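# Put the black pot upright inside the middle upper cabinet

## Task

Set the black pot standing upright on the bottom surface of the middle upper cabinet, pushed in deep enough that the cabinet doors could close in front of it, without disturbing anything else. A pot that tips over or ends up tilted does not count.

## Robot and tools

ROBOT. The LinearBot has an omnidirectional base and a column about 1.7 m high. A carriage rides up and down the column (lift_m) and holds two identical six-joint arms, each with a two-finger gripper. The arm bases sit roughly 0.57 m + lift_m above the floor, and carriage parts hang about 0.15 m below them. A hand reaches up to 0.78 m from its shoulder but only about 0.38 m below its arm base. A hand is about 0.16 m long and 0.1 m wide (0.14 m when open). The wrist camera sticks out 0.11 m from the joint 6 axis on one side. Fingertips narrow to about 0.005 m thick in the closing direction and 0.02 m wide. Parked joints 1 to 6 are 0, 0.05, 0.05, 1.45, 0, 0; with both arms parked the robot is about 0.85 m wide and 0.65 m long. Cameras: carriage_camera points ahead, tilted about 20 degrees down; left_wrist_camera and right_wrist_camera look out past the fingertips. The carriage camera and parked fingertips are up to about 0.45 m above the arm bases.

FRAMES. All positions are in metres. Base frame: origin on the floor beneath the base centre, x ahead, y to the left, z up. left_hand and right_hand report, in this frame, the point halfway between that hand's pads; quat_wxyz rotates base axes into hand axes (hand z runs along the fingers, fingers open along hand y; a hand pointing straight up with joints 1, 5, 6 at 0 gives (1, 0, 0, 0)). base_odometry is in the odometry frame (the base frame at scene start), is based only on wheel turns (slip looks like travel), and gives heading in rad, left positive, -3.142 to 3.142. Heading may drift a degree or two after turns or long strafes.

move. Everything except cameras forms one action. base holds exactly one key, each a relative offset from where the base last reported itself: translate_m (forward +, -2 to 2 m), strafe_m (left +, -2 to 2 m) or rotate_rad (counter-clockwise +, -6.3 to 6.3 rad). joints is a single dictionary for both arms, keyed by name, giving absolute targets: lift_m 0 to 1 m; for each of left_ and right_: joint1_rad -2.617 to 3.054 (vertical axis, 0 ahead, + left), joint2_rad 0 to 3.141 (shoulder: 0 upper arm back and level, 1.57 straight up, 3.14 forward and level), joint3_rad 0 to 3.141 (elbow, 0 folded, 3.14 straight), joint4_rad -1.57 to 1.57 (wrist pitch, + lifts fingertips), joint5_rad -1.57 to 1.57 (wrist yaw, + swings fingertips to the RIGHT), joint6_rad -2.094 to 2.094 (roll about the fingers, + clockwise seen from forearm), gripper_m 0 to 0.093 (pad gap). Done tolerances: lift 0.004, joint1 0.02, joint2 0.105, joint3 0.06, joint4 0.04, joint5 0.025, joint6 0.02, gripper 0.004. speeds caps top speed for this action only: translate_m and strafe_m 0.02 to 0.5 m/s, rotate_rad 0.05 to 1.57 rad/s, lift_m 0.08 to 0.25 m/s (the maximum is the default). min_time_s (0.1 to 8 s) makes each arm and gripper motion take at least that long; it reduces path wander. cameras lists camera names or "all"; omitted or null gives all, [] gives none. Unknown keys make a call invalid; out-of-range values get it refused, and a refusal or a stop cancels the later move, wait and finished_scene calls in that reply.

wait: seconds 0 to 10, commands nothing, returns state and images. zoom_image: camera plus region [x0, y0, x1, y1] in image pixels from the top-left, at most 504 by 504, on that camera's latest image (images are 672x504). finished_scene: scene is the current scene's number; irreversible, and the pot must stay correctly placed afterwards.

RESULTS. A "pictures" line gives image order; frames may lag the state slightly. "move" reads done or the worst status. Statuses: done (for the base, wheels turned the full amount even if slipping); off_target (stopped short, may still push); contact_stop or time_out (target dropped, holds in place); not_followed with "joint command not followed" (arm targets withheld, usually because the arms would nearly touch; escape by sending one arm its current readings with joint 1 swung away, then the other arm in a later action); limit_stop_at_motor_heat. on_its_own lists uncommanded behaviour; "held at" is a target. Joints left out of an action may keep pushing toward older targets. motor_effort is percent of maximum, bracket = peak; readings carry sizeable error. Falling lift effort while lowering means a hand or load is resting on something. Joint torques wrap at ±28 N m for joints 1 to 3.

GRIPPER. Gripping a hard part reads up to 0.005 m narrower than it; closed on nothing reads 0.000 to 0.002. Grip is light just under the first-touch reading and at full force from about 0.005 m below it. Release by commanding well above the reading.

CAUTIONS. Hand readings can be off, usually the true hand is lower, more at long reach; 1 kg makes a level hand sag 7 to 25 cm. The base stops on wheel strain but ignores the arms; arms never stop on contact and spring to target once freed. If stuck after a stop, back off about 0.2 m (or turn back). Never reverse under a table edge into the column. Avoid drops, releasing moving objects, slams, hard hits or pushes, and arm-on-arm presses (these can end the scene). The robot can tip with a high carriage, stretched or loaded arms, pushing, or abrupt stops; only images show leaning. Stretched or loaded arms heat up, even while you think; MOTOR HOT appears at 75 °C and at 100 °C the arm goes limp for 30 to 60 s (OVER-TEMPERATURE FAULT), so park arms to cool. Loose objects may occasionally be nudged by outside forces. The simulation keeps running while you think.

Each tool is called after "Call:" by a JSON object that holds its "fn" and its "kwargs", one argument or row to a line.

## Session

Call:
{"fn": "move", "kwargs": {
  "cameras": ["carriage_camera"]
}}

Scene clock: 0.00 s.
Joint torques (N m): no reading
base_odometry: x=+0.000 y=+0.000 heading=+0.000
base_status: not commanded
joint_positions: lift_m=+0.300 left_joint1_rad=+0.004 left_joint2_rad=+0.038 left_joint3_rad=+0.032 left_joint4_rad=+1.473 left_joint5_rad=+0.016 left_joint6_rad=-0.004 left_gripper_m=+0.09396 right_joint1_rad=-0.013 right_joint2_rad=+0.032 right_joint3_rad=+0.046 right_joint4_rad=+1.480 right_joint5_rad=-0.045 right_joint6_rad=-0.037 right_gripper_m=+0.09396
joint_status: not commanded
motor_effort: lift_m=+23 drive_wheels=-2
left_hand: x=+0.2496 y=+0.3008 z=+1.3008 quat_wxyz=(+0.999, +0.008, +0.052, +0.000) (m; base frame)
right_hand: x=+0.2418 y=-0.2960 z=+1.3045 quat_wxyz=(+0.999, -0.023, +0.038, -0.024) (m; base frame)
pictures: carriage_camera

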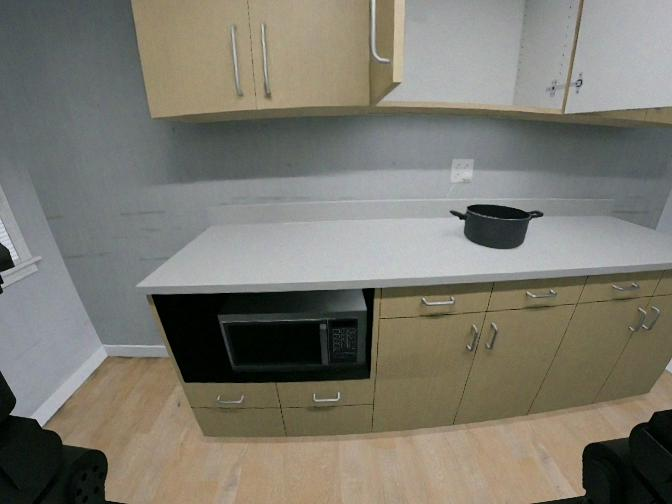

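Call:
{"fn": "zoom_image", "kwargs": {
  "camera": "carriage_camera",
  "region": [370, 60, 672, 300]
}}

Call:
{"fn": "zoom_image", "kwargs": {
  "camera": "carriage_camera",
  "region": [120, 60, 422, 300]
}}

Scaled by 1.669 from the camera's 672x504 image, which has a finer 960x720 frame.

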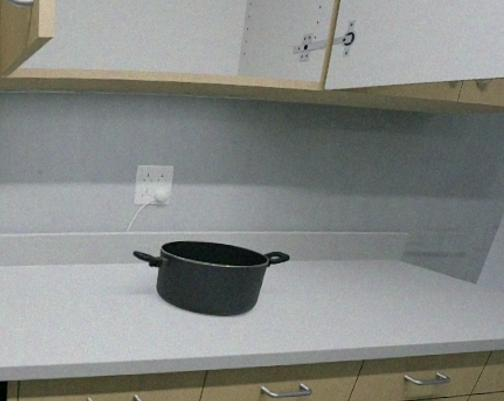

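Scaled by 1.669 from the camera's 672x504 image, which has a finer 960x720 frame.

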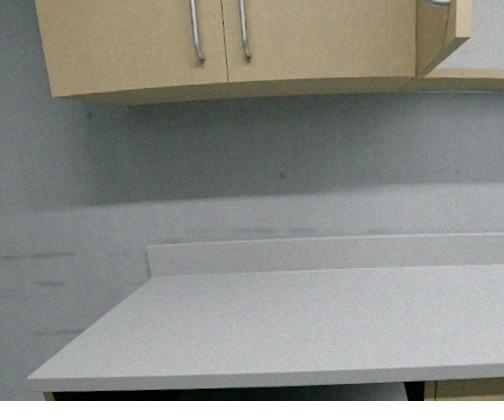

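Call:
{"fn": "move", "kwargs": {
  "base": {"rotate_rad": 0.018},
  "cameras": []
}}

Call:
{"fn": "move", "kwargs": {
  "base": {"strafe_m": -0.67},
  "joints": {"lift_m": 0.338},
  "cameras": ["carriage_camera"]
}}

Scene clock: 8.57 s.
Joint torques (N m): left_arm=[-0.09 4.57 5.33 -0.22 0.03 0.05] | right_arm=[-0.14 4.66 4.86 -0.35 0 -0.03]
move: done
base_odometry: x=+0.000 y=+0.000 heading=+0.017
base_status: done
joint_positions: lift_m=+0.300 left_joint1_rad=+0.004 left_joint2_rad=+0.038 left_joint3_rad=+0.032 left_joint4_rad=+1.473 left_joint5_rad=+0.016 left_joint6_rad=-0.004 left_gripper_m=+0.09396 right_joint1_rad=-0.013 right_joint2_rad=+0.032 right_joint3_rad=+0.046 right_joint4_rad=+1.480 right_joint5_rad=-0.045 right_joint6_rad=-0.037 right_gripper_m=+0.09396
joint_status: not commanded
motor_effort: lift_m=+23(23) drive_wheels=-8(10)
left_hand: x=+0.2496 y=+0.3008 z=+1.3008 quat_wxyz=(+0.999, +0.008, +0.052, +0.000) (m; base frame)
right_hand: x=+0.2418 y=-0.2960 z=+1.3045 quat_wxyz=(+0.999, -0.023, +0.038, -0.024) (m; base frame)
pictures: none
No camera images: "cameras" was empty.

Scene clock: 12.13 s.
Joint torques (N m): left_arm=[-0.14 4.62 5.39 -0.21 0.02 0.04] | right_arm=[-0.14 4.7 4.83 -0.34 0.01 0]
move: done
base_odometry: x=+0.011 y=-0.670 heading=+0.017
base_status: done
joint_positions: lift_m=+0.338 left_joint1_rad=+0.005 left_joint2_rad=+0.038 left_joint3_rad=+0.032 left_joint4_rad=+1.472 left_joint5_rad=+0.017 left_joint6_rad=-0.004 left_gripper_m=+0.09396 right_joint1_rad=-0.012 right_joint2_rad=+0.032 right_joint3_rad=+0.046 right_joint4_rad=+1.480 right_joint5_rad=-0.045 right_joint6_rad=-0.037 right_gripper_m=+0.09396
joint_status: all done
motor_effort: lift_m=+23(28) drive_wheels=-3(10)
left_hand: x=+0.2497 y=+0.3007 z=+1.3388 quat_wxyz=(+0.999, +0.008, +0.052, +0.000) (m; base frame)
right_hand: x=+0.2417 y=-0.2959 z=+1.3424 quat_wxyz=(+0.999, -0.023, +0.038, -0.024) (m; base frame)
pictures: carriage_camera

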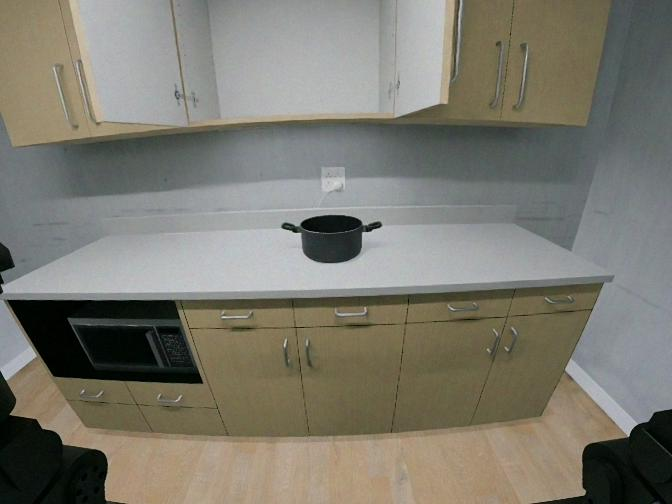

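Call:
{"fn": "zoom_image", "kwargs": {
  "camera": "carriage_camera",
  "region": [60, 0, 500, 300]
}}

Call:
{"fn": "zoom_image", "kwargs": {
  "camera": "carriage_camera",
  "region": [260, 190, 410, 310]
}}

Scaled by 1.145 from the camera's 672x504 image, which has a finer 960x720 frame.

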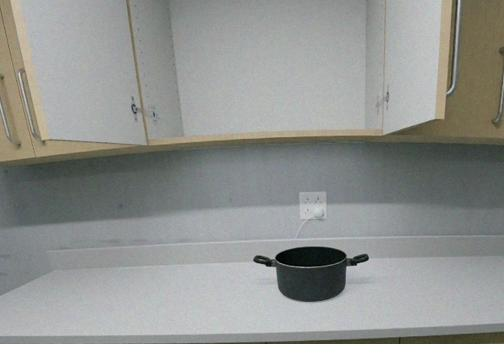

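Scaled by 3.360 from the camera's 672x504 image, which has a finer 960x720 frame.

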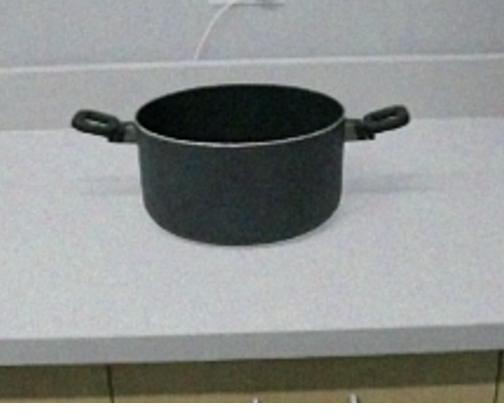

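Call:
{"fn": "move", "kwargs": {
  "base": {"strafe_m": 0.028},
  "cameras": ["carriage_camera"]
}}

Scene clock: 31.90 s.
Joint torques (N m): left_arm=[-0.08 4.57 5.38 -0.21 0.01 0.03] | right_arm=[-0.09 4.68 4.97 -0.35 0.03 -0.03]
move: done
base_odometry: x=+0.011 y=-0.642 heading=+0.017
base_status: done
joint_positions: lift_m=+0.338 left_joint1_rad=+0.004 left_joint2_rad=+0.038 left_joint3_rad=+0.032 left_joint4_rad=+1.472 left_joint5_rad=+0.017 left_joint6_rad=-0.004 left_gripper_m=+0.09396 right_joint1_rad=-0.013 right_joint2_rad=+0.032 right_joint3_rad=+0.046 right_joint4_rad=+1.480 right_joint5_rad=-0.045 right_joint6_rad=-0.037 right_gripper_m=+0.09396
joint_status: not commanded
motor_effort: lift_m=+23(23) drive_wheels=-1(9)
left_hand: x=+0.2497 y=+0.3007 z=+1.3388 quat_wxyz=(+0.999, +0.008, +0.052, +0.000) (m; base frame)
right_hand: x=+0.2417 y=-0.2960 z=+1.3424 quat_wxyz=(+0.999, -0.023, +0.038, -0.024) (m; base frame)
pictures: carriage_camera

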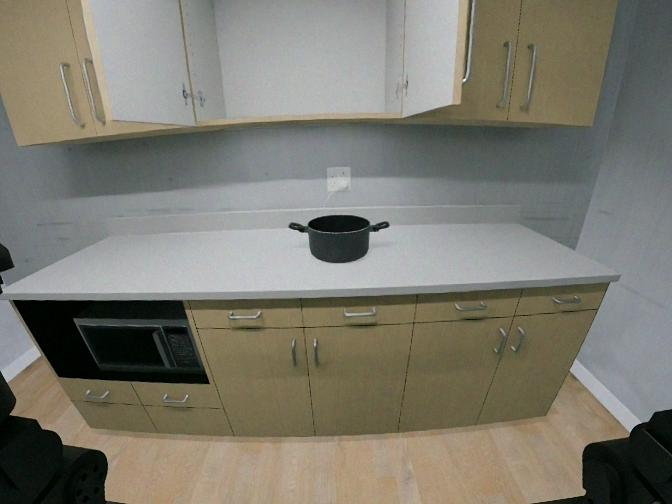

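Call:
{"fn": "move", "kwargs": {
  "base": {"translate_m": 0.2},
  "joints": {"left_joint1_rad": -0.319, "left_joint2_rad": 2.471, "left_joint3_rad": 1.565, "left_joint4_rad": 0.93, "left_joint5_rad": -0.319, "left_joint6_rad": -1.57, "right_joint1_rad": 0.319, "right_joint2_rad": 2.41, "right_joint3_rad": 1.575, "right_joint4_rad": 0.87, "right_joint5_rad": 0.319, "right_joint6_rad": 1.57, "left_gripper_m": 0.093, "right_gripper_m": 0.093},
  "min_time_s": 2.2,
  "speeds": {"translate_m": 0.12},
  "cameras": ["left_wrist_camera", "right_wrist_camera"]
}}

Call:
{"fn": "move", "kwargs": {
  "base": {"translate_m": 0.05},
  "speeds": {"translate_m": 0.12},
  "cameras": ["left_wrist_camera", "right_wrist_camera"]
}}

Scene clock: 35.43 s.
Joint torques (N m): left_arm=[-0.46 -16.43 8.09 2.38 -0.09 -0.01] | right_arm=[0.29 -14.89 7.77 2 0.16 0.08]
move: done
base_odometry: x=+0.211 y=-0.639 heading=+0.016
base_status: done
joint_positions: lift_m=+0.338 left_joint1_rad=-0.315 left_joint2_rad=+2.476 left_joint3_rad=+1.539 left_joint4_rad=+0.922 left_joint5_rad=-0.305 left_joint6_rad=-1.558 left_gripper_m=+0.09313 right_joint1_rad=+0.315 right_joint2_rad=+2.415 right_joint3_rad=+1.544 right_joint4_rad=+0.862 right_joint5_rad=+0.303 right_joint6_rad=+1.555 right_gripper_m=+0.09311
joint_status: all done
motor_effort: lift_m=+23(23) drive_wheels=-6(10)
left_hand: x=+0.8653 y=+0.1486 z=+1.0230 quat_wxyz=(+0.498, -0.497, +0.510, -0.495) (m; base frame)
right_hand: x=+0.8652 y=-0.1482 z=+1.0498 quat_wxyz=(+0.499, +0.495, +0.510, +0.496) (m; base frame)
pictures: left_wrist_camera, right_wrist_camera

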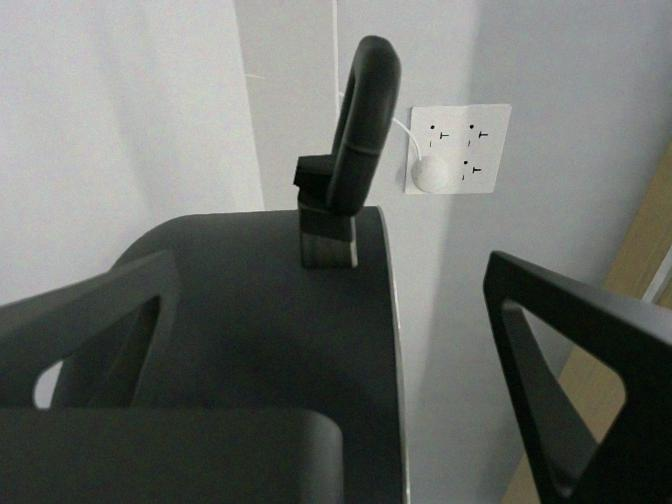

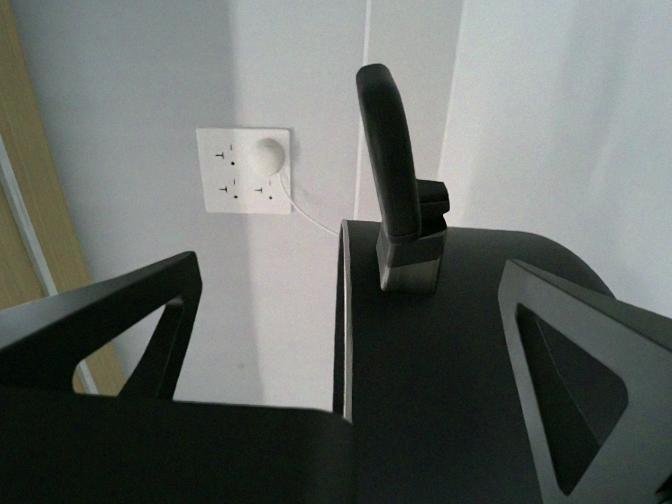

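Scene clock: 36.63 s.
Joint torques (N m): left_arm=[-0.39 -16.49 8.12 2.39 -0.1 0] | right_arm=[0.1 -14.97 7.91 2 0.14 0.07]
move: done
base_odometry: x=+0.261 y=-0.638 heading=+0.016
base_status: done
joint_positions: lift_m=+0.338 left_joint1_rad=-0.316 left_joint2_rad=+2.476 left_joint3_rad=+1.539 left_joint4_rad=+0.922 left_joint5_rad=-0.308 left_joint6_rad=-1.560 left_gripper_m=+0.09313 right_joint1_rad=+0.316 right_joint2_rad=+2.415 right_joint3_rad=+1.544 right_joint4_rad=+0.861 right_joint5_rad=+0.306 right_joint6_rad=+1.556 right_gripper_m=+0.09311
joint_status: not commanded
motor_effort: lift_m=+23(23) drive_wheels=-5(10)
left_hand: x=+0.8650 y=+0.1482 z=+1.0229 quat_wxyz=(+0.498, -0.498, +0.510, -0.495) (m; base frame)
right_hand: x=+0.8650 y=-0.1479 z=+1.0496 quat_wxyz=(+0.499, +0.495, +0.509, +0.496) (m; base frame)
pictures: left_wrist_camera, right_wrist_camera

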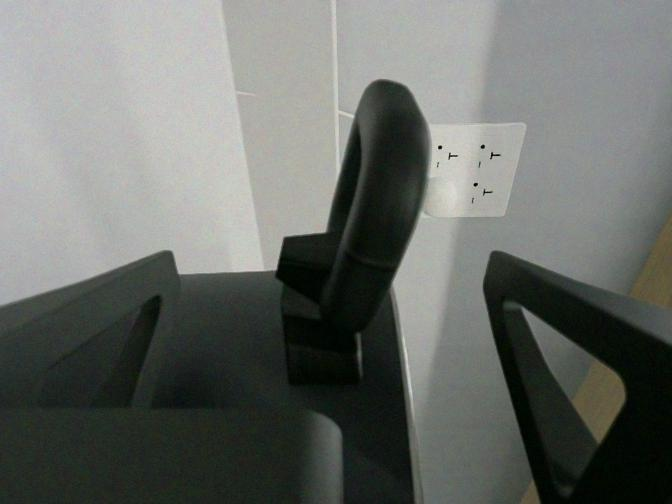

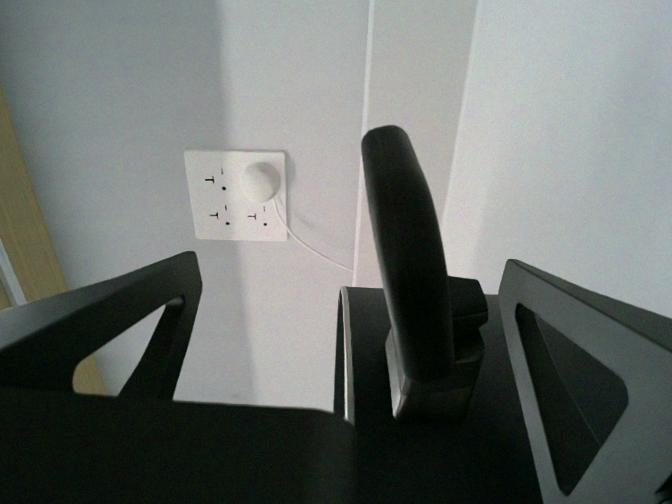

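Call:
{"fn": "move", "kwargs": {
  "base": {"translate_m": 0.037},
  "speeds": {"translate_m": 0.1},
  "cameras": ["left_wrist_camera", "right_wrist_camera"]
}}

Scene clock: 40.27 s.
Joint torques (N m): left_arm=[-0.77 -16.5 8.09 2.36 0.11 0.04] | right_arm=[0.46 -14.83 7.77 2.02 -0.04 0.06]
move: done
base_odometry: x=+0.298 y=-0.638 heading=+0.015
base_status: done
joint_positions: lift_m=+0.338 left_joint1_rad=-0.312 left_joint2_rad=+2.476 left_joint3_rad=+1.539 left_joint4_rad=+0.922 left_joint5_rad=-0.326 left_joint6_rad=-1.564 left_gripper_m=+0.09312 right_joint1_rad=+0.312 right_joint2_rad=+2.415 right_joint3_rad=+1.544 right_joint4_rad=+0.859 right_joint5_rad=+0.323 right_joint6_rad=+1.556 right_gripper_m=+0.09311
joint_status: not commanded
motor_effort: lift_m=+23(23) drive_wheels=-6(10)
left_hand: x=+0.8657 y=+0.1539 z=+1.0230 quat_wxyz=(+0.503, -0.504, +0.503, -0.490) (m; base frame)
right_hand: x=+0.8657 y=-0.1536 z=+1.0492 quat_wxyz=(+0.504, +0.501, +0.505, +0.490) (m; base frame)
pictures: left_wrist_camera, right_wrist_camera

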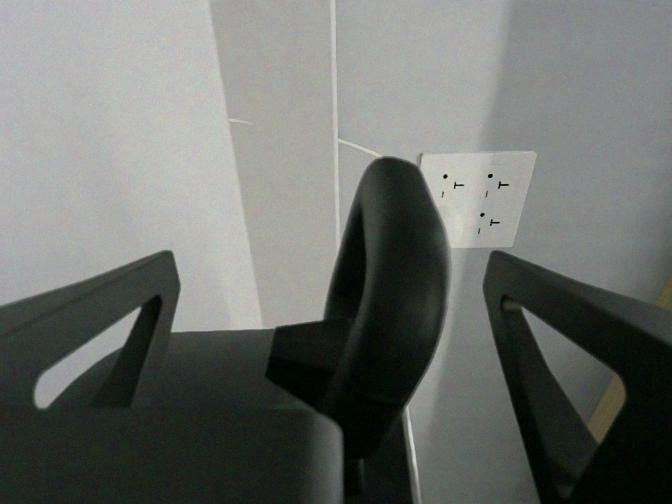

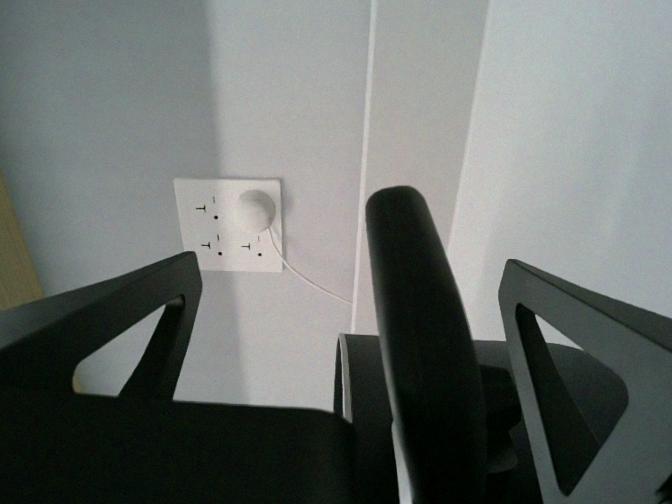

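Call:
{"fn": "move", "kwargs": {
  "base": {"translate_m": 0.02},
  "speeds": {"translate_m": 0.08},
  "cameras": []
}}

Call:
{"fn": "move", "kwargs": {
  "joints": {"left_gripper_m": 0.004, "right_gripper_m": 0.004},
  "min_time_s": 2.2,
  "cameras": ["left_wrist_camera", "right_wrist_camera"]
}}

Scene clock: 41.97 s.
Joint torques (N m): left_arm=[-0.83 -16.43 8.16 2.36 0.13 0.04] | right_arm=[0.55 -14.91 7.83 2.03 -0.12 0.05]
move: done
base_odometry: x=+0.318 y=-0.638 heading=+0.015
base_status: done
joint_positions: lift_m=+0.338 left_joint1_rad=-0.311 left_joint2_rad=+2.476 left_joint3_rad=+1.539 left_joint4_rad=+0.922 left_joint5_rad=-0.330 left_joint6_rad=-1.565 left_gripper_m=+0.09312 right_joint1_rad=+0.311 right_joint2_rad=+2.415 right_joint3_rad=+1.544 right_joint4_rad=+0.858 right_joint5_rad=+0.329 right_joint6_rad=+1.557 right_gripper_m=+0.09310
joint_status: not commanded
motor_effort: lift_m=+23(23) drive_wheels=+0(9)
left_hand: x=+0.8658 y=+0.1552 z=+1.0230 quat_wxyz=(+0.504, -0.506, +0.502, -0.489) (m; base frame)
right_hand: x=+0.8658 y=-0.1551 z=+1.0489 quat_wxyz=(+0.506, +0.503, +0.503, +0.488) (m; base frame)
pictures: none
No camera images: "cameras" was empty.

Scene clock: 44.47 s.
Joint torques (N m): left_arm=[-1.02 -16.47 7.58 2.33 0.1 -0.19] | right_arm=[0.62 -14.94 7.13 2.17 -0.16 1.04]
move: off_target
base_odometry: x=+0.318 y=-0.638 heading=+0.015
base_status: not commanded
joint_positions: lift_m=+0.338 left_joint1_rad=-0.309 left_joint2_rad=+2.476 left_joint3_rad=+1.544 left_joint4_rad=+0.925 left_joint5_rad=-0.326 left_joint6_rad=-1.545 left_gripper_m=+0.02422 right_joint1_rad=+0.310 right_joint2_rad=+2.415 right_joint3_rad=+1.554 right_joint4_rad=+0.846 right_joint5_rad=+0.332 right_joint6_rad=+1.469 right_gripper_m=+0.07023
joint_status: left_gripper_m off_target (ended at +0.02424, target +0.00400); right_gripper_m off_target (ended at +0.07026, target +0.00400)
motor_effort: lift_m=+23(23) drive_wheels=+0(2)
left_hand: x=+0.8670 y=+0.1556 z=+1.0261 quat_wxyz=(+0.510, -0.499, +0.504, -0.487) (m; base frame)
right_hand: x=+0.8673 y=-0.1557 z=+1.0505 quat_wxyz=(+0.527, +0.482, +0.525, +0.463) (m; base frame)
pictures: left_wrist_camera, right_wrist_camera

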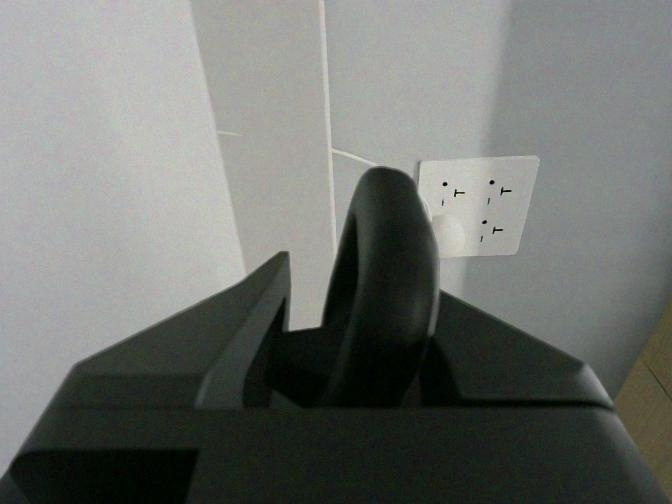

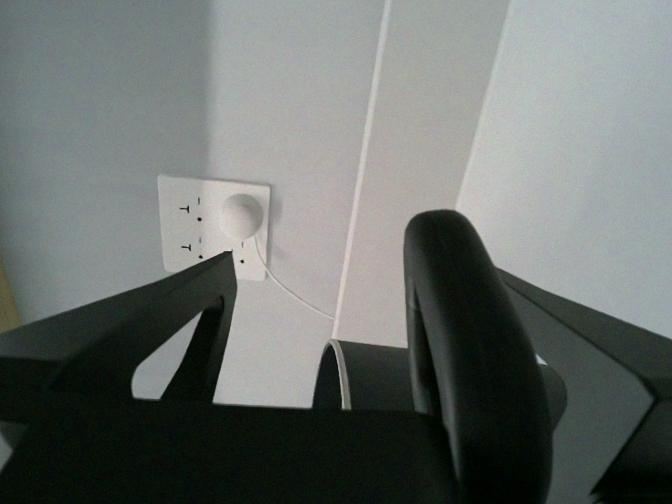

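Call:
{"fn": "move", "kwargs": {
  "joints": {"right_gripper_m": 0.093, "right_joint2_rad": 2.455, "right_joint3_rad": 1.52, "right_joint4_rad": 0.935},
  "min_time_s": 1.2,
  "cameras": ["right_wrist_camera"]
}}

Scene clock: 49.13 s.
Joint torques (N m): left_arm=[-1.14 -16.46 7.54 2.45 0.07 -0.24] | right_arm=[0.42 -13.07 4.49 1.85 -0.16 0.08]
move: done
base_odometry: x=+0.318 y=-0.638 heading=+0.015
base_status: not commanded
joint_positions: lift_m=+0.338 left_joint1_rad=-0.308 left_joint2_rad=+2.476 left_joint3_rad=+1.544 left_joint4_rad=+0.916 left_joint5_rad=-0.324 left_joint6_rad=-1.539 left_gripper_m=+0.02358 right_joint1_rad=+0.312 right_joint2_rad=+2.442 right_joint3_rad=+1.531 right_joint4_rad=+0.938 right_joint5_rad=+0.332 right_joint6_rad=+1.554 right_gripper_m=+0.09293
joint_status: all done
motor_effort: lift_m=+23(23) drive_wheels=+1(2)
left_hand: x=+0.8672 y=+0.1560 z=+1.0239 quat_wxyz=(+0.509, -0.499, +0.509, -0.483) (m; base frame)
right_hand: x=+0.8642 y=-0.1553 z=+1.0453 quat_wxyz=(+0.513, +0.496, +0.490, +0.499) (m; base frame)
pictures: right_wrist_camera

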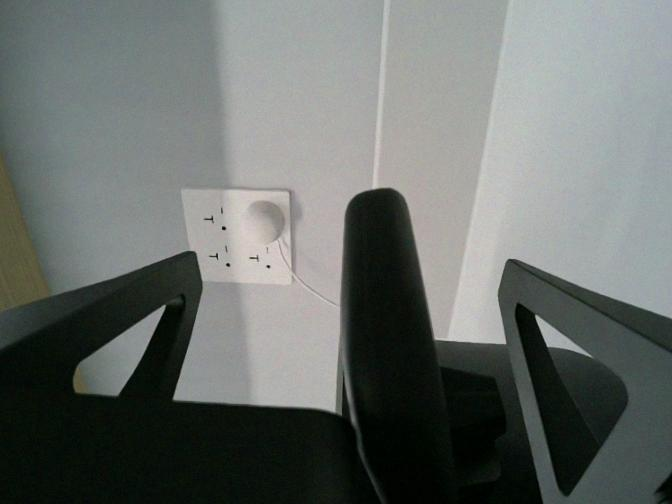

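Call:
{"fn": "move", "kwargs": {
  "joints": {"right_gripper_m": 0.004},
  "min_time_s": 2.0,
  "cameras": ["left_wrist_camera", "right_wrist_camera"]
}}

Scene clock: 51.77 s.
Joint torques (N m): left_arm=[-1.09 -16.5 7.64 2.45 0.14 -0.36] | right_arm=[0.65 -14.64 4.96 2.11 0 0.28]
move: off_target
base_odometry: x=+0.318 y=-0.638 heading=+0.015
base_status: not commanded
joint_positions: lift_m=+0.338 left_joint1_rad=-0.308 left_joint2_rad=+2.476 left_joint3_rad=+1.544 left_joint4_rad=+0.915 left_joint5_rad=-0.332 left_joint6_rad=-1.528 left_gripper_m=+0.02323 right_joint1_rad=+0.310 right_joint2_rad=+2.457 right_joint3_rad=+1.524 right_joint4_rad=+0.916 right_joint5_rad=+0.320 right_joint6_rad=+1.538 right_gripper_m=+0.02376
joint_status: right_gripper_m off_target (ended at +0.02379, target +0.00400)
motor_effort: lift_m=+23(23) drive_wheels=+2(2)
left_hand: x=+0.8671 y=+0.1572 z=+1.0238 quat_wxyz=(+0.514, -0.498, +0.510, -0.478) (m; base frame)
right_hand: x=+0.8636 y=-0.1548 z=+1.0273 quat_wxyz=(+0.508, +0.497, +0.511, +0.484) (m; base frame)
pictures: left_wrist_camera, right_wrist_camera

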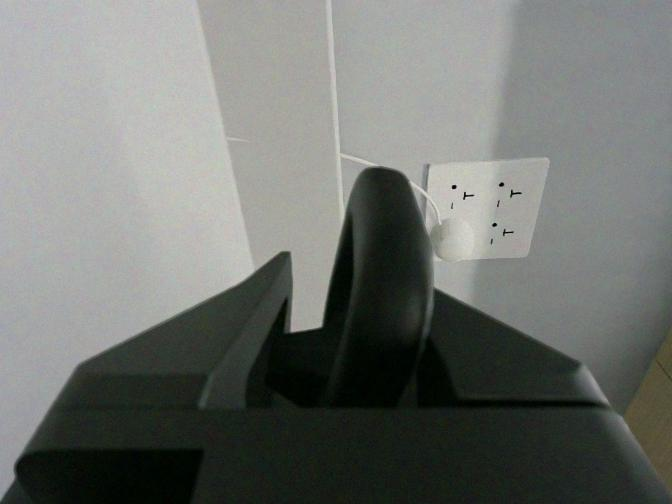

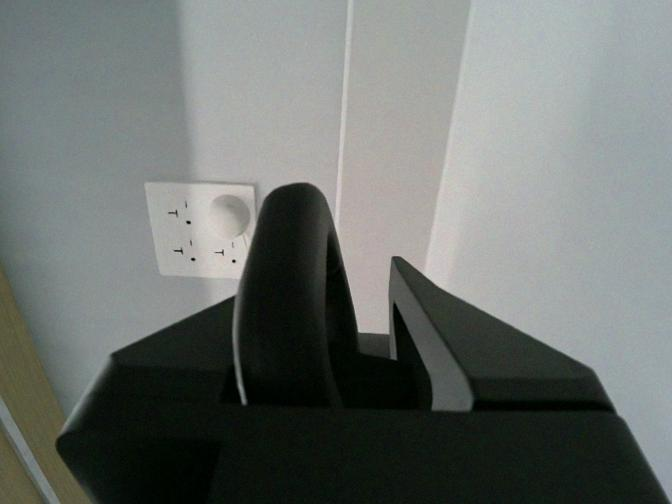

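Call:
{"fn": "move", "kwargs": {
  "joints": {"lift_m": 0.43},
  "speeds": {"lift_m": 0.12},
  "cameras": ["carriage_camera"]
}}

Call:
{"fn": "move", "kwargs": {
  "base": {"translate_m": -0.2},
  "joints": {"lift_m": 0.56},
  "speeds": {"translate_m": 0.2, "lift_m": 0.12},
  "cameras": ["carriage_camera"]
}}

Scene clock: 53.87 s.
Joint torques (N m): left_arm=[-1.11 -21.35 7.82 4.08 -0.06 -0.15] | right_arm=[0.62 -19.37 6.97 3.43 0.19 0.26]
move: done
base_odometry: x=+0.318 y=-0.638 heading=+0.015
base_status: not commanded
joint_positions: lift_m=+0.430 left_joint1_rad=-0.308 left_joint2_rad=+2.523 left_joint3_rad=+1.540 left_joint4_rad=+0.772 left_joint5_rad=-0.315 left_joint6_rad=-1.546 left_gripper_m=+0.02257 right_joint1_rad=+0.310 right_joint2_rad=+2.504 right_joint3_rad=+1.495 right_joint4_rad=+0.798 right_joint5_rad=+0.307 right_joint6_rad=+1.539 right_gripper_m=+0.02120
joint_status: all done
motor_effort: lift_m=+24(28) drive_wheels=-5(6)
left_hand: x=+0.8611 y=+0.1564 z=+1.0498 quat_wxyz=(+0.470, -0.526, +0.568, -0.423) (m; base frame)
right_hand: x=+0.8538 y=-0.1559 z=+1.0495 quat_wxyz=(+0.469, +0.522, +0.572, +0.424) (m; base frame)
pictures: carriage_camera

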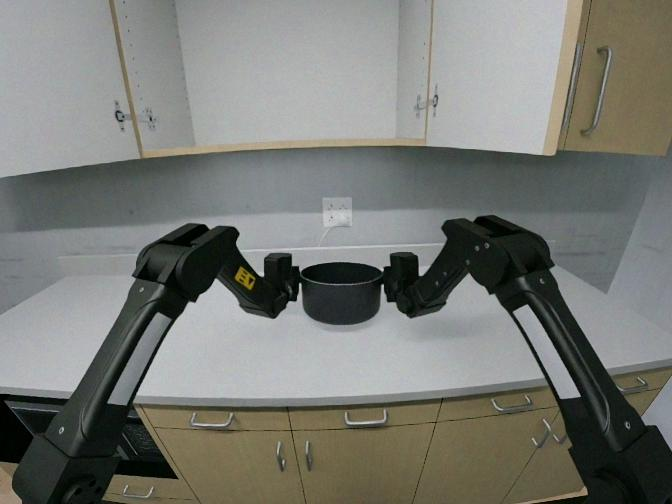

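Scene clock: 56.03 s.
Joint torques (N m): left_arm=[-1.18 -22.23 8.01 4.09 -0.1 -0.16] | right_arm=[0.68 -20.04 7.04 3.44 0.23 0.27]
move: done
base_odometry: x=+0.118 y=-0.641 heading=+0.014
base_status: done
joint_positions: lift_m=+0.560 left_joint1_rad=-0.307 left_joint2_rad=+2.532 left_joint3_rad=+1.538 left_joint4_rad=+0.769 left_joint5_rad=-0.312 left_joint6_rad=-1.546 left_gripper_m=+0.02242 right_joint1_rad=+0.309 right_joint2_rad=+2.512 right_joint3_rad=+1.494 right_joint4_rad=+0.794 right_joint5_rad=+0.304 right_joint6_rad=+1.537 right_gripper_m=+0.02104
joint_status: all done
motor_effort: lift_m=+24(29) drive_wheels=-4(13)
left_hand: x=+0.8601 y=+0.1564 z=+1.1732 quat_wxyz=(+0.467, -0.527, +0.573, -0.420) (m; base frame)
right_hand: x=+0.8529 y=-0.1560 z=+1.1733 quat_wxyz=(+0.466, +0.522, +0.577, +0.420) (m; base frame)
pictures: carriage_camera

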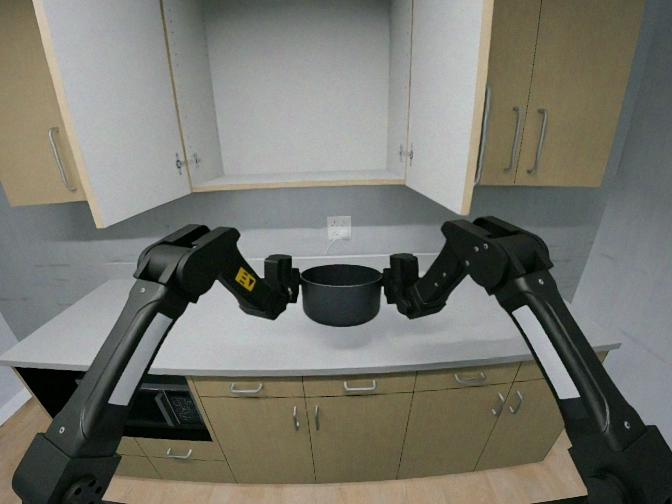

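Call:
{"fn": "move", "kwargs": {
  "base": {"strafe_m": 0.136},
  "joints": {"lift_m": 0.6},
  "speeds": {"strafe_m": 0.2, "lift_m": 0.1},
  "cameras": []
}}

Call:
{"fn": "move", "kwargs": {
  "base": {"rotate_rad": 0.018},
  "joints": {"lift_m": 0.955},
  "cameras": ["carriage_camera"]
}}

Scene clock: 59.77 s.
Joint torques (N m): left_arm=[-1.42 -22.48 7.98 4.14 -0.15 -0.19] | right_arm=[0.65 -20.27 7.2 3.46 0.22 0.34]
move: done
base_odometry: x=+0.116 y=-0.505 heading=+0.015
base_status: done
joint_positions: lift_m=+0.600 left_joint1_rad=-0.305 left_joint2_rad=+2.535 left_joint3_rad=+1.538 left_joint4_rad=+0.766 left_joint5_rad=-0.306 left_joint6_rad=-1.543 left_gripper_m=+0.02230 right_joint1_rad=+0.310 right_joint2_rad=+2.514 right_joint3_rad=+1.491 right_joint4_rad=+0.792 right_joint5_rad=+0.302 right_joint6_rad=+1.533 right_gripper_m=+0.02076
joint_status: all done
motor_effort: lift_m=+24(29) drive_wheels=-4(10)
left_hand: x=+0.8600 y=+0.1570 z=+1.2103 quat_wxyz=(+0.465, -0.527, +0.576, -0.418) (m; base frame)
right_hand: x=+0.8519 y=-0.1555 z=+1.2103 quat_wxyz=(+0.465, +0.521, +0.581, +0.418) (m; base frame)
pictures: none
No camera images: "cameras" was empty.

Scene clock: 61.83 s.
Joint torques (N m): left_arm=[-1.42 -22.91 8.46 4.12 -0.18 -0.2] | right_arm=[0.51 -20.89 7.38 3.46 0.28 0.42]
move: done
base_odometry: x=+0.116 y=-0.505 heading=+0.032
base_status: done
joint_positions: lift_m=+0.955 left_joint1_rad=-0.305 left_joint2_rad=+2.539 left_joint3_rad=+1.533 left_joint4_rad=+0.768 left_joint5_rad=-0.303 left_joint6_rad=-1.542 left_gripper_m=+0.02223 right_joint1_rad=+0.311 right_joint2_rad=+2.519 right_joint3_rad=+1.487 right_joint4_rad=+0.795 right_joint5_rad=+0.302 right_joint6_rad=+1.524 right_gripper_m=+0.02051
joint_status: all done
motor_effort: lift_m=+25(30) drive_wheels=-6(8)
left_hand: x=+0.8587 y=+0.1572 z=+1.5606 quat_wxyz=(+0.463, -0.527, +0.579, -0.416) (m; base frame)
right_hand: x=+0.8506 y=-0.1553 z=+1.5608 quat_wxyz=(+0.465, +0.519, +0.585, +0.414) (m; base frame)
pictures: carriage_camera

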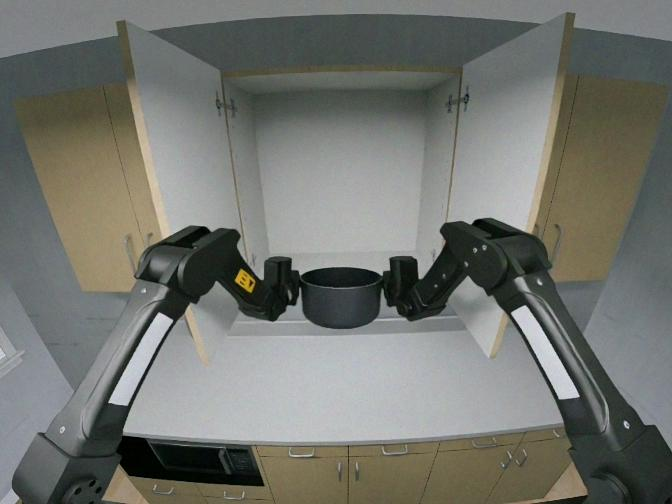

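Call:
{"fn": "move", "kwargs": {
  "base": {"translate_m": 0.383},
  "joints": {"lift_m": 0.985},
  "speeds": {"translate_m": 0.2, "lift_m": 0.2},
  "cameras": ["carriage_camera"]
}}

Call:
{"fn": "move", "kwargs": {
  "joints": {"lift_m": 0.92},
  "speeds": {"lift_m": 0.15},
  "cameras": ["carriage_camera"]
}}

Scene clock: 67.70 s.
Joint torques (N m): left_arm=[-1.5 -23.16 8.25 4.22 -0.23 -0.25] | right_arm=[0.53 -21.08 7.65 3.48 0.32 0.5]
move: contact_stop
base_odometry: x=+0.493 y=-0.493 heading=+0.037
base_status: translate_m contact_stop (by the wheels' count: +0.378 of +0.383)
joint_positions: lift_m=+0.985 left_joint1_rad=-0.304 left_joint2_rad=+2.541 left_joint3_rad=+1.534 left_joint4_rad=+0.759 left_joint5_rad=-0.298 left_joint6_rad=-1.538 left_gripper_m=+0.02208 right_joint1_rad=+0.309 right_joint2_rad=+2.521 right_joint3_rad=+1.485 right_joint4_rad=+0.792 right_joint5_rad=+0.298 right_joint6_rad=+1.519 right_gripper_m=+0.02016
joint_status: all done
motor_effort: lift_m=+24(30) drive_wheels=+16(74)
left_hand: x=+0.8583 y=+0.1567 z=+1.5881 quat_wxyz=(+0.461, -0.526, +0.584, -0.413) (m; base frame)
right_hand: x=+0.8500 y=-0.1559 z=+1.5882 quat_wxyz=(+0.464, +0.518, +0.589, +0.411) (m; base frame)
pictures: carriage_camera

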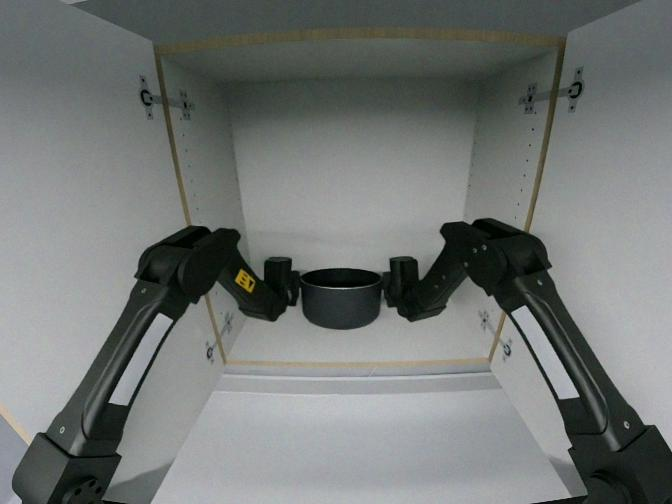

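not run: a stop came earlier in this reply.

Call:
{"fn": "move", "kwargs": {
  "base": {"translate_m": -0.012},
  "joints": {"lift_m": 0.925},
  "speeds": {"lift_m": 0.12, "translate_m": 0.05},
  "cameras": ["carriage_camera"]
}}

Call:
{"fn": "move", "kwargs": {
  "joints": {"lift_m": 0.85},
  "speeds": {"lift_m": 0.08},
  "cameras": ["carriage_camera"]
}}

Scene clock: 69.77 s.
Joint torques (N m): left_arm=[-1.5 -23.1 8.29 3.18 -0.13 -0.47] | right_arm=[0.73 -20.88 7.58 2.52 0.16 0.82]
move: done
base_odometry: x=+0.481 y=-0.493 heading=+0.037
base_status: done
joint_positions: lift_m=+0.925 left_joint1_rad=-0.304 left_joint2_rad=+2.540 left_joint3_rad=+1.534 left_joint4_rad=+0.852 left_joint5_rad=-0.306 left_joint6_rad=-1.517 left_gripper_m=+0.02204 right_joint1_rad=+0.309 right_joint2_rad=+2.519 right_joint3_rad=+1.485 right_joint4_rad=+0.880 right_joint5_rad=+0.305 right_joint6_rad=+1.492 right_gripper_m=+0.02014
joint_status: all done
motor_effort: lift_m=+22(22) drive_wheels=-3(13)
left_hand: x=+0.8628 y=+0.1570 z=+1.5508 quat_wxyz=(+0.486, -0.509, +0.560, -0.437) (m; base frame)
right_hand: x=+0.8542 y=-0.1561 z=+1.5503 quat_wxyz=(+0.490, +0.501, +0.568, +0.432) (m; base frame)
pictures: carriage_camera

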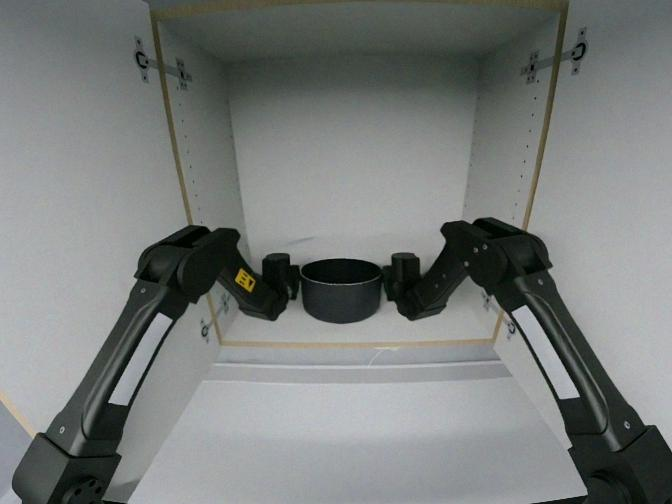

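Scene clock: 71.07 s.
Joint torques (N m): left_arm=[-1.62 -17.74 7.31 2.08 -0.04 -0.8] | right_arm=[0.88 -14.79 6.65 1.55 0.13 1.47]
move: done
base_odometry: x=+0.481 y=-0.493 heading=+0.037
base_status: not commanded
joint_positions: lift_m=+0.850 left_joint1_rad=-0.302 left_joint2_rad=+2.488 left_joint3_rad=+1.547 left_joint4_rad=+0.947 left_joint5_rad=-0.311 left_joint6_rad=-1.487 left_gripper_m=+0.02204 right_joint1_rad=+0.307 right_joint2_rad=+2.460 right_joint3_rad=+1.502 right_joint4_rad=+0.967 right_joint5_rad=+0.309 right_joint6_rad=+1.431 right_gripper_m=+0.02036
joint_status: all done
motor_effort: lift_m=+19(20) drive_wheels=-1(5)
left_hand: x=+0.8684 y=+0.1572 z=+1.5373 quat_wxyz=(+0.524, -0.480, +0.516, -0.478) (m; base frame)
right_hand: x=+0.8607 y=-0.1562 z=+1.5406 quat_wxyz=(+0.536, +0.463, +0.530, +0.466) (m; base frame)
pictures: carriage_camera

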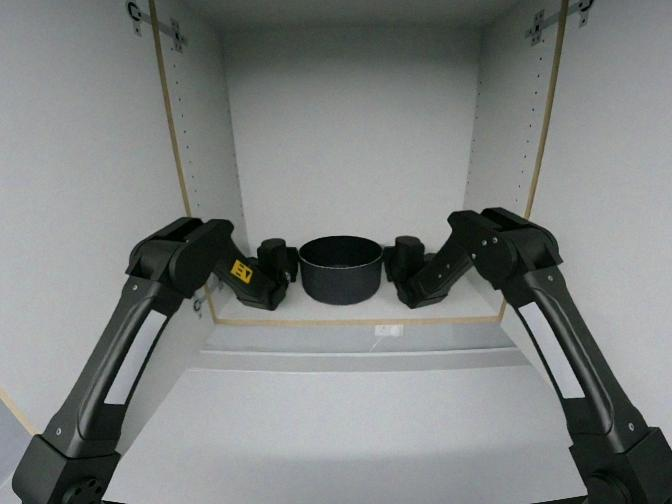

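Call:
{"fn": "move", "kwargs": {
  "joints": {"left_joint1_rad": -0.268, "left_joint2_rad": 2.733, "left_joint3_rad": 2.08, "left_joint4_rad": 0.674, "left_joint5_rad": -0.268, "right_joint1_rad": 0.2623, "right_joint2_rad": 2.705, "right_joint3_rad": 2.086, "right_joint4_rad": 0.645, "right_joint5_rad": 0.2623},
  "min_time_s": 1.8,
  "cameras": ["carriage_camera"]
}}

Scene clock: 74.53 s.
Joint torques (N m): left_arm=[0.21 -15.75 17.89 1.28 0.5 -0.74] | right_arm=[-0.59 -14.05 17.69 0.8 -0.17 1.28]
move: off_target
base_odometry: x=+0.480 y=-0.493 heading=+0.037
base_status: not commanded
joint_positions: lift_m=+0.850 left_joint1_rad=-0.271 left_joint2_rad=+2.711 left_joint3_rad=+1.954 left_joint4_rad=+0.763 left_joint5_rad=-0.315 left_joint6_rad=-1.493 left_gripper_m=+0.02218 right_joint1_rad=+0.267 right_joint2_rad=+2.684 right_joint3_rad=+1.929 right_joint4_rad=+0.746 right_joint5_rad=+0.278 right_joint6_rad=+1.447 right_gripper_m=+0.02049
joint_status: left_joint3_rad off_target (ended at +1.954, target +2.080); left_joint4_rad off_target (ended at +0.763, target +0.674); left_joint5_rad off_target (ended at -0.315, target -0.268); right_joint3_rad off_target (ended at +1.929, target +2.086); right_joint4_rad off_target (ended at +0.746, target +0.645); the others done
motor_effort: lift_m=+19(19) drive_wheels=+44(45)
left_hand: x=+0.9274 y=+0.1629 z=+1.5249 quat_wxyz=(+0.531, -0.491, +0.506, -0.470) (m; base frame)
right_hand: x=+0.9255 y=-0.1600 z=+1.5288 quat_wxyz=(+0.531, +0.472, +0.530, +0.463) (m; base frame)
pictures: carriage_camera

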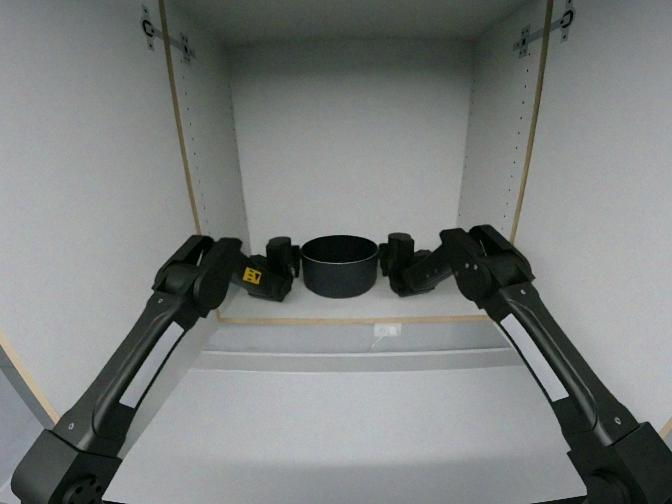

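Call:
{"fn": "move", "kwargs": {
  "joints": {"left_joint1_rad": -0.2716, "left_joint2_rad": 2.70, "left_joint3_rad": 1.96, "left_joint4_rad": 0.76, "left_joint5_rad": -0.28, "right_joint1_rad": 0.2645, "right_joint2_rad": 2.675, "right_joint3_rad": 1.94, "right_joint4_rad": 0.73, "right_joint5_rad": 0.2645},
  "min_time_s": 0.6,
  "cameras": []
}}

Call:
{"fn": "move", "kwargs": {
  "joints": {"left_gripper_m": 0.093, "right_gripper_m": 0.093},
  "min_time_s": 1.5,
  "cameras": ["carriage_camera", "left_wrist_camera", "right_wrist_camera"]
}}

Scene clock: 78.00 s.
Joint torques (N m): left_arm=[0.1 -17.47 11.1 1.34 0.7 -0.86] | right_arm=[-0.83 -14.82 10.77 1.02 -0.5 1.3]
move: off_target
base_odometry: x=+0.480 y=-0.493 heading=+0.037
base_status: not commanded
joint_positions: lift_m=+0.850 left_joint1_rad=-0.273 left_joint2_rad=+2.698 left_joint3_rad=+1.906 left_joint4_rad=+0.842 left_joint5_rad=-0.347 left_joint6_rad=-1.481 left_gripper_m=+0.02298 right_joint1_rad=+0.274 right_joint2_rad=+2.662 right_joint3_rad=+1.874 right_joint4_rad=+0.809 right_joint5_rad=+0.306 right_joint6_rad=+1.446 right_gripper_m=+0.02115
joint_status: left_joint4_rad off_target (ended at +0.842, target +0.760); left_joint5_rad off_target (ended at -0.346, target -0.280); right_joint3_rad off_target (ended at +1.875, target +1.940); right_joint4_rad off_target (ended at +0.809, target +0.730); right_joint5_rad off_target (ended at +0.306, target +0.265); the others done
motor_effort: lift_m=+19(19) drive_wheels=+47(48)
left_hand: x=+0.9209 y=+0.1688 z=+1.5308 quat_wxyz=(+0.548, -0.489, +0.488, -0.473) (m; base frame)
right_hand: x=+0.9178 y=-0.1621 z=+1.5335 quat_wxyz=(+0.542, +0.473, +0.516, +0.465) (m; base frame)
pictures: none
No camera images: "cameras" was empty.

Scene clock: 79.80 s.
Joint torques (N m): left_arm=[1.96 -17.17 11.32 0.92 1.48 0.08] | right_arm=[-2.48 -17.11 10.81 1.08 -1.86 -0.38]
move: done
base_odometry: x=+0.481 y=-0.493 heading=+0.036
base_status: not commanded
joint_positions: lift_m=+0.850 left_joint1_rad=-0.293 left_joint2_rad=+2.695 left_joint3_rad=+1.903 left_joint4_rad=+0.876 left_joint5_rad=-0.426 left_joint6_rad=-1.568 left_gripper_m=+0.09288 right_joint1_rad=+0.293 right_joint2_rad=+2.686 right_joint3_rad=+1.871 right_joint4_rad=+0.802 right_joint5_rad=+0.425 right_joint6_rad=+1.596 right_gripper_m=+0.09289
joint_status: all done
motor_effort: lift_m=+20(20) drive_wheels=+39(56)
left_hand: x=+0.9159 y=+0.1685 z=+1.5390 quat_wxyz=(+0.544, -0.519, +0.439, -0.492) (m; base frame)
right_hand: x=+0.9127 y=-0.1693 z=+1.5138 quat_wxyz=(+0.524, +0.540, +0.463, +0.468) (m; base frame)
pictures: carriage_camera, left_wrist_camera, right_wrist_camera

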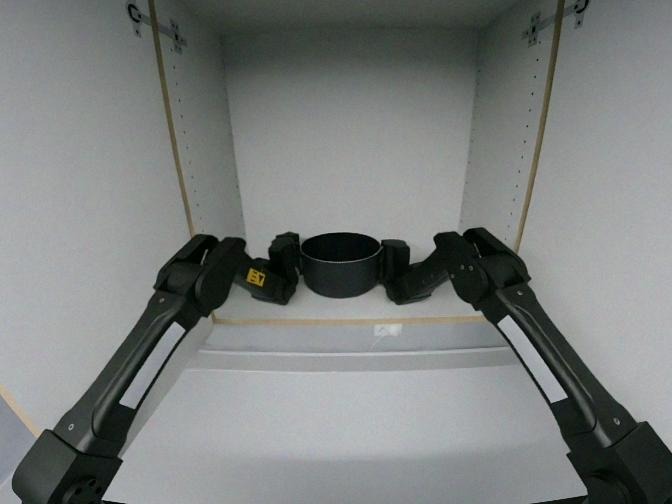

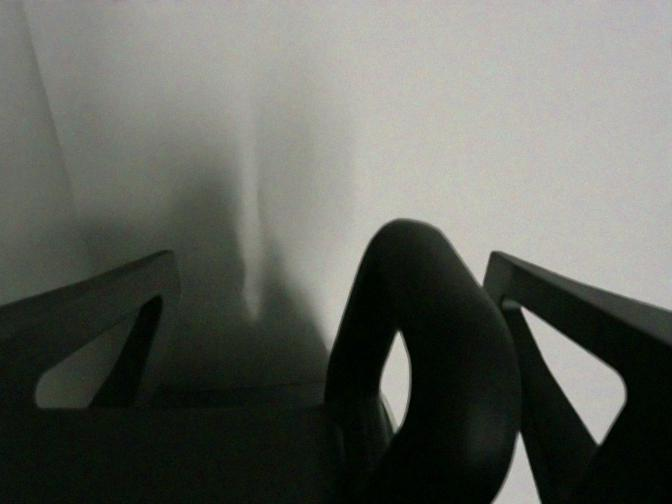

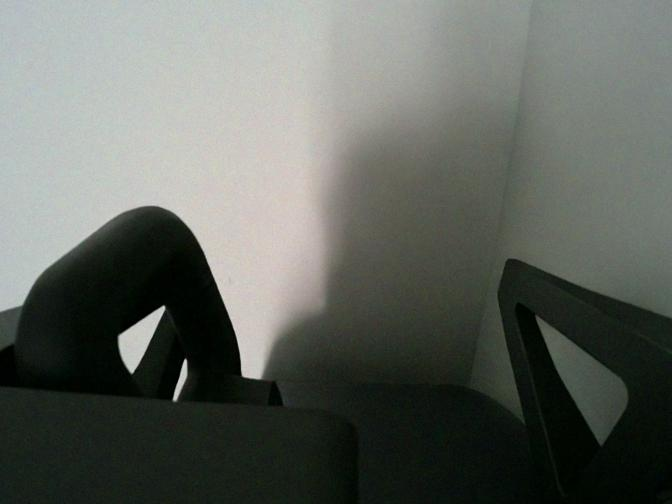

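Call:
{"fn": "move", "kwargs": {
  "joints": {"lift_m": 0.9},
  "speeds": {"lift_m": 0.1},
  "cameras": ["left_wrist_camera", "right_wrist_camera"]
}}

Scene clock: 81.87 s.
Joint torques (N m): left_arm=[1.84 -21.08 11.18 2.48 1.35 0.48] | right_arm=[-2.54 -20.45 10.76 2.4 -1.64 -0.43]
move: done
base_odometry: x=+0.481 y=-0.493 heading=+0.036
base_status: not commanded
joint_positions: lift_m=+0.900 left_joint1_rad=-0.291 left_joint2_rad=+2.733 left_joint3_rad=+1.903 left_joint4_rad=+0.741 left_joint5_rad=-0.419 left_joint6_rad=-1.603 left_gripper_m=+0.09293 right_joint1_rad=+0.293 right_joint2_rad=+2.719 right_joint3_rad=+1.871 right_joint4_rad=+0.683 right_joint5_rad=+0.412 right_joint6_rad=+1.598 right_gripper_m=+0.09289
joint_status: all done
on_its_own: left_joint4_rad moved -0.135 to your old target +0.760
motor_effort: lift_m=+24(28) drive_wheels=+41(43)
left_hand: x=+0.9152 y=+0.1687 z=+1.5314 quat_wxyz=(+0.510, -0.551, +0.487, -0.446) (m; base frame)
right_hand: x=+0.9090 y=-0.1680 z=+1.5136 quat_wxyz=(+0.497, +0.559, +0.513, +0.422) (m; base frame)
pictures: left_wrist_camera, right_wrist_camera

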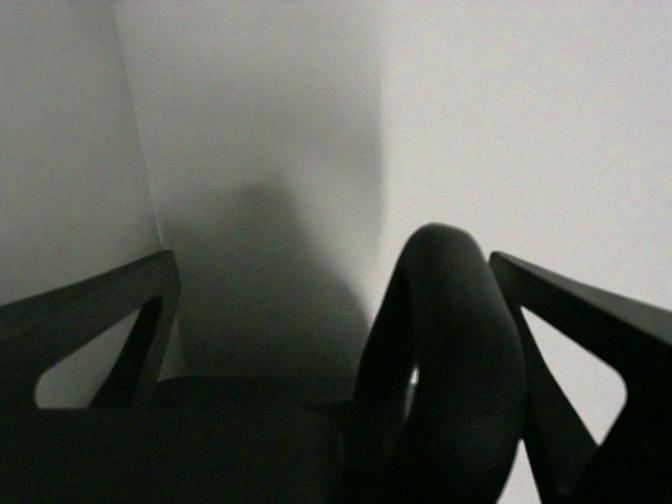

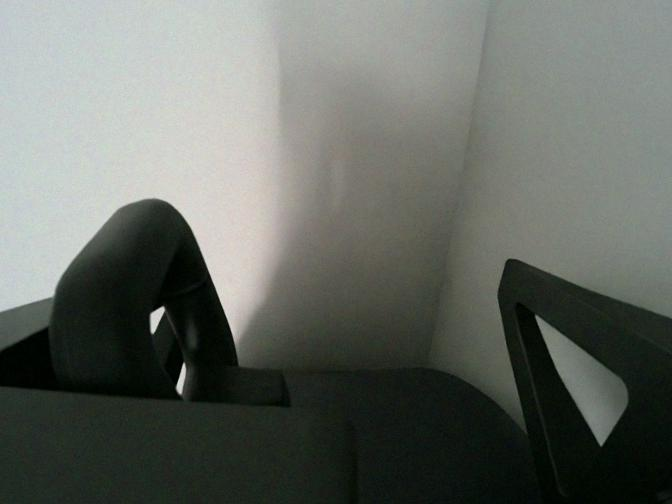

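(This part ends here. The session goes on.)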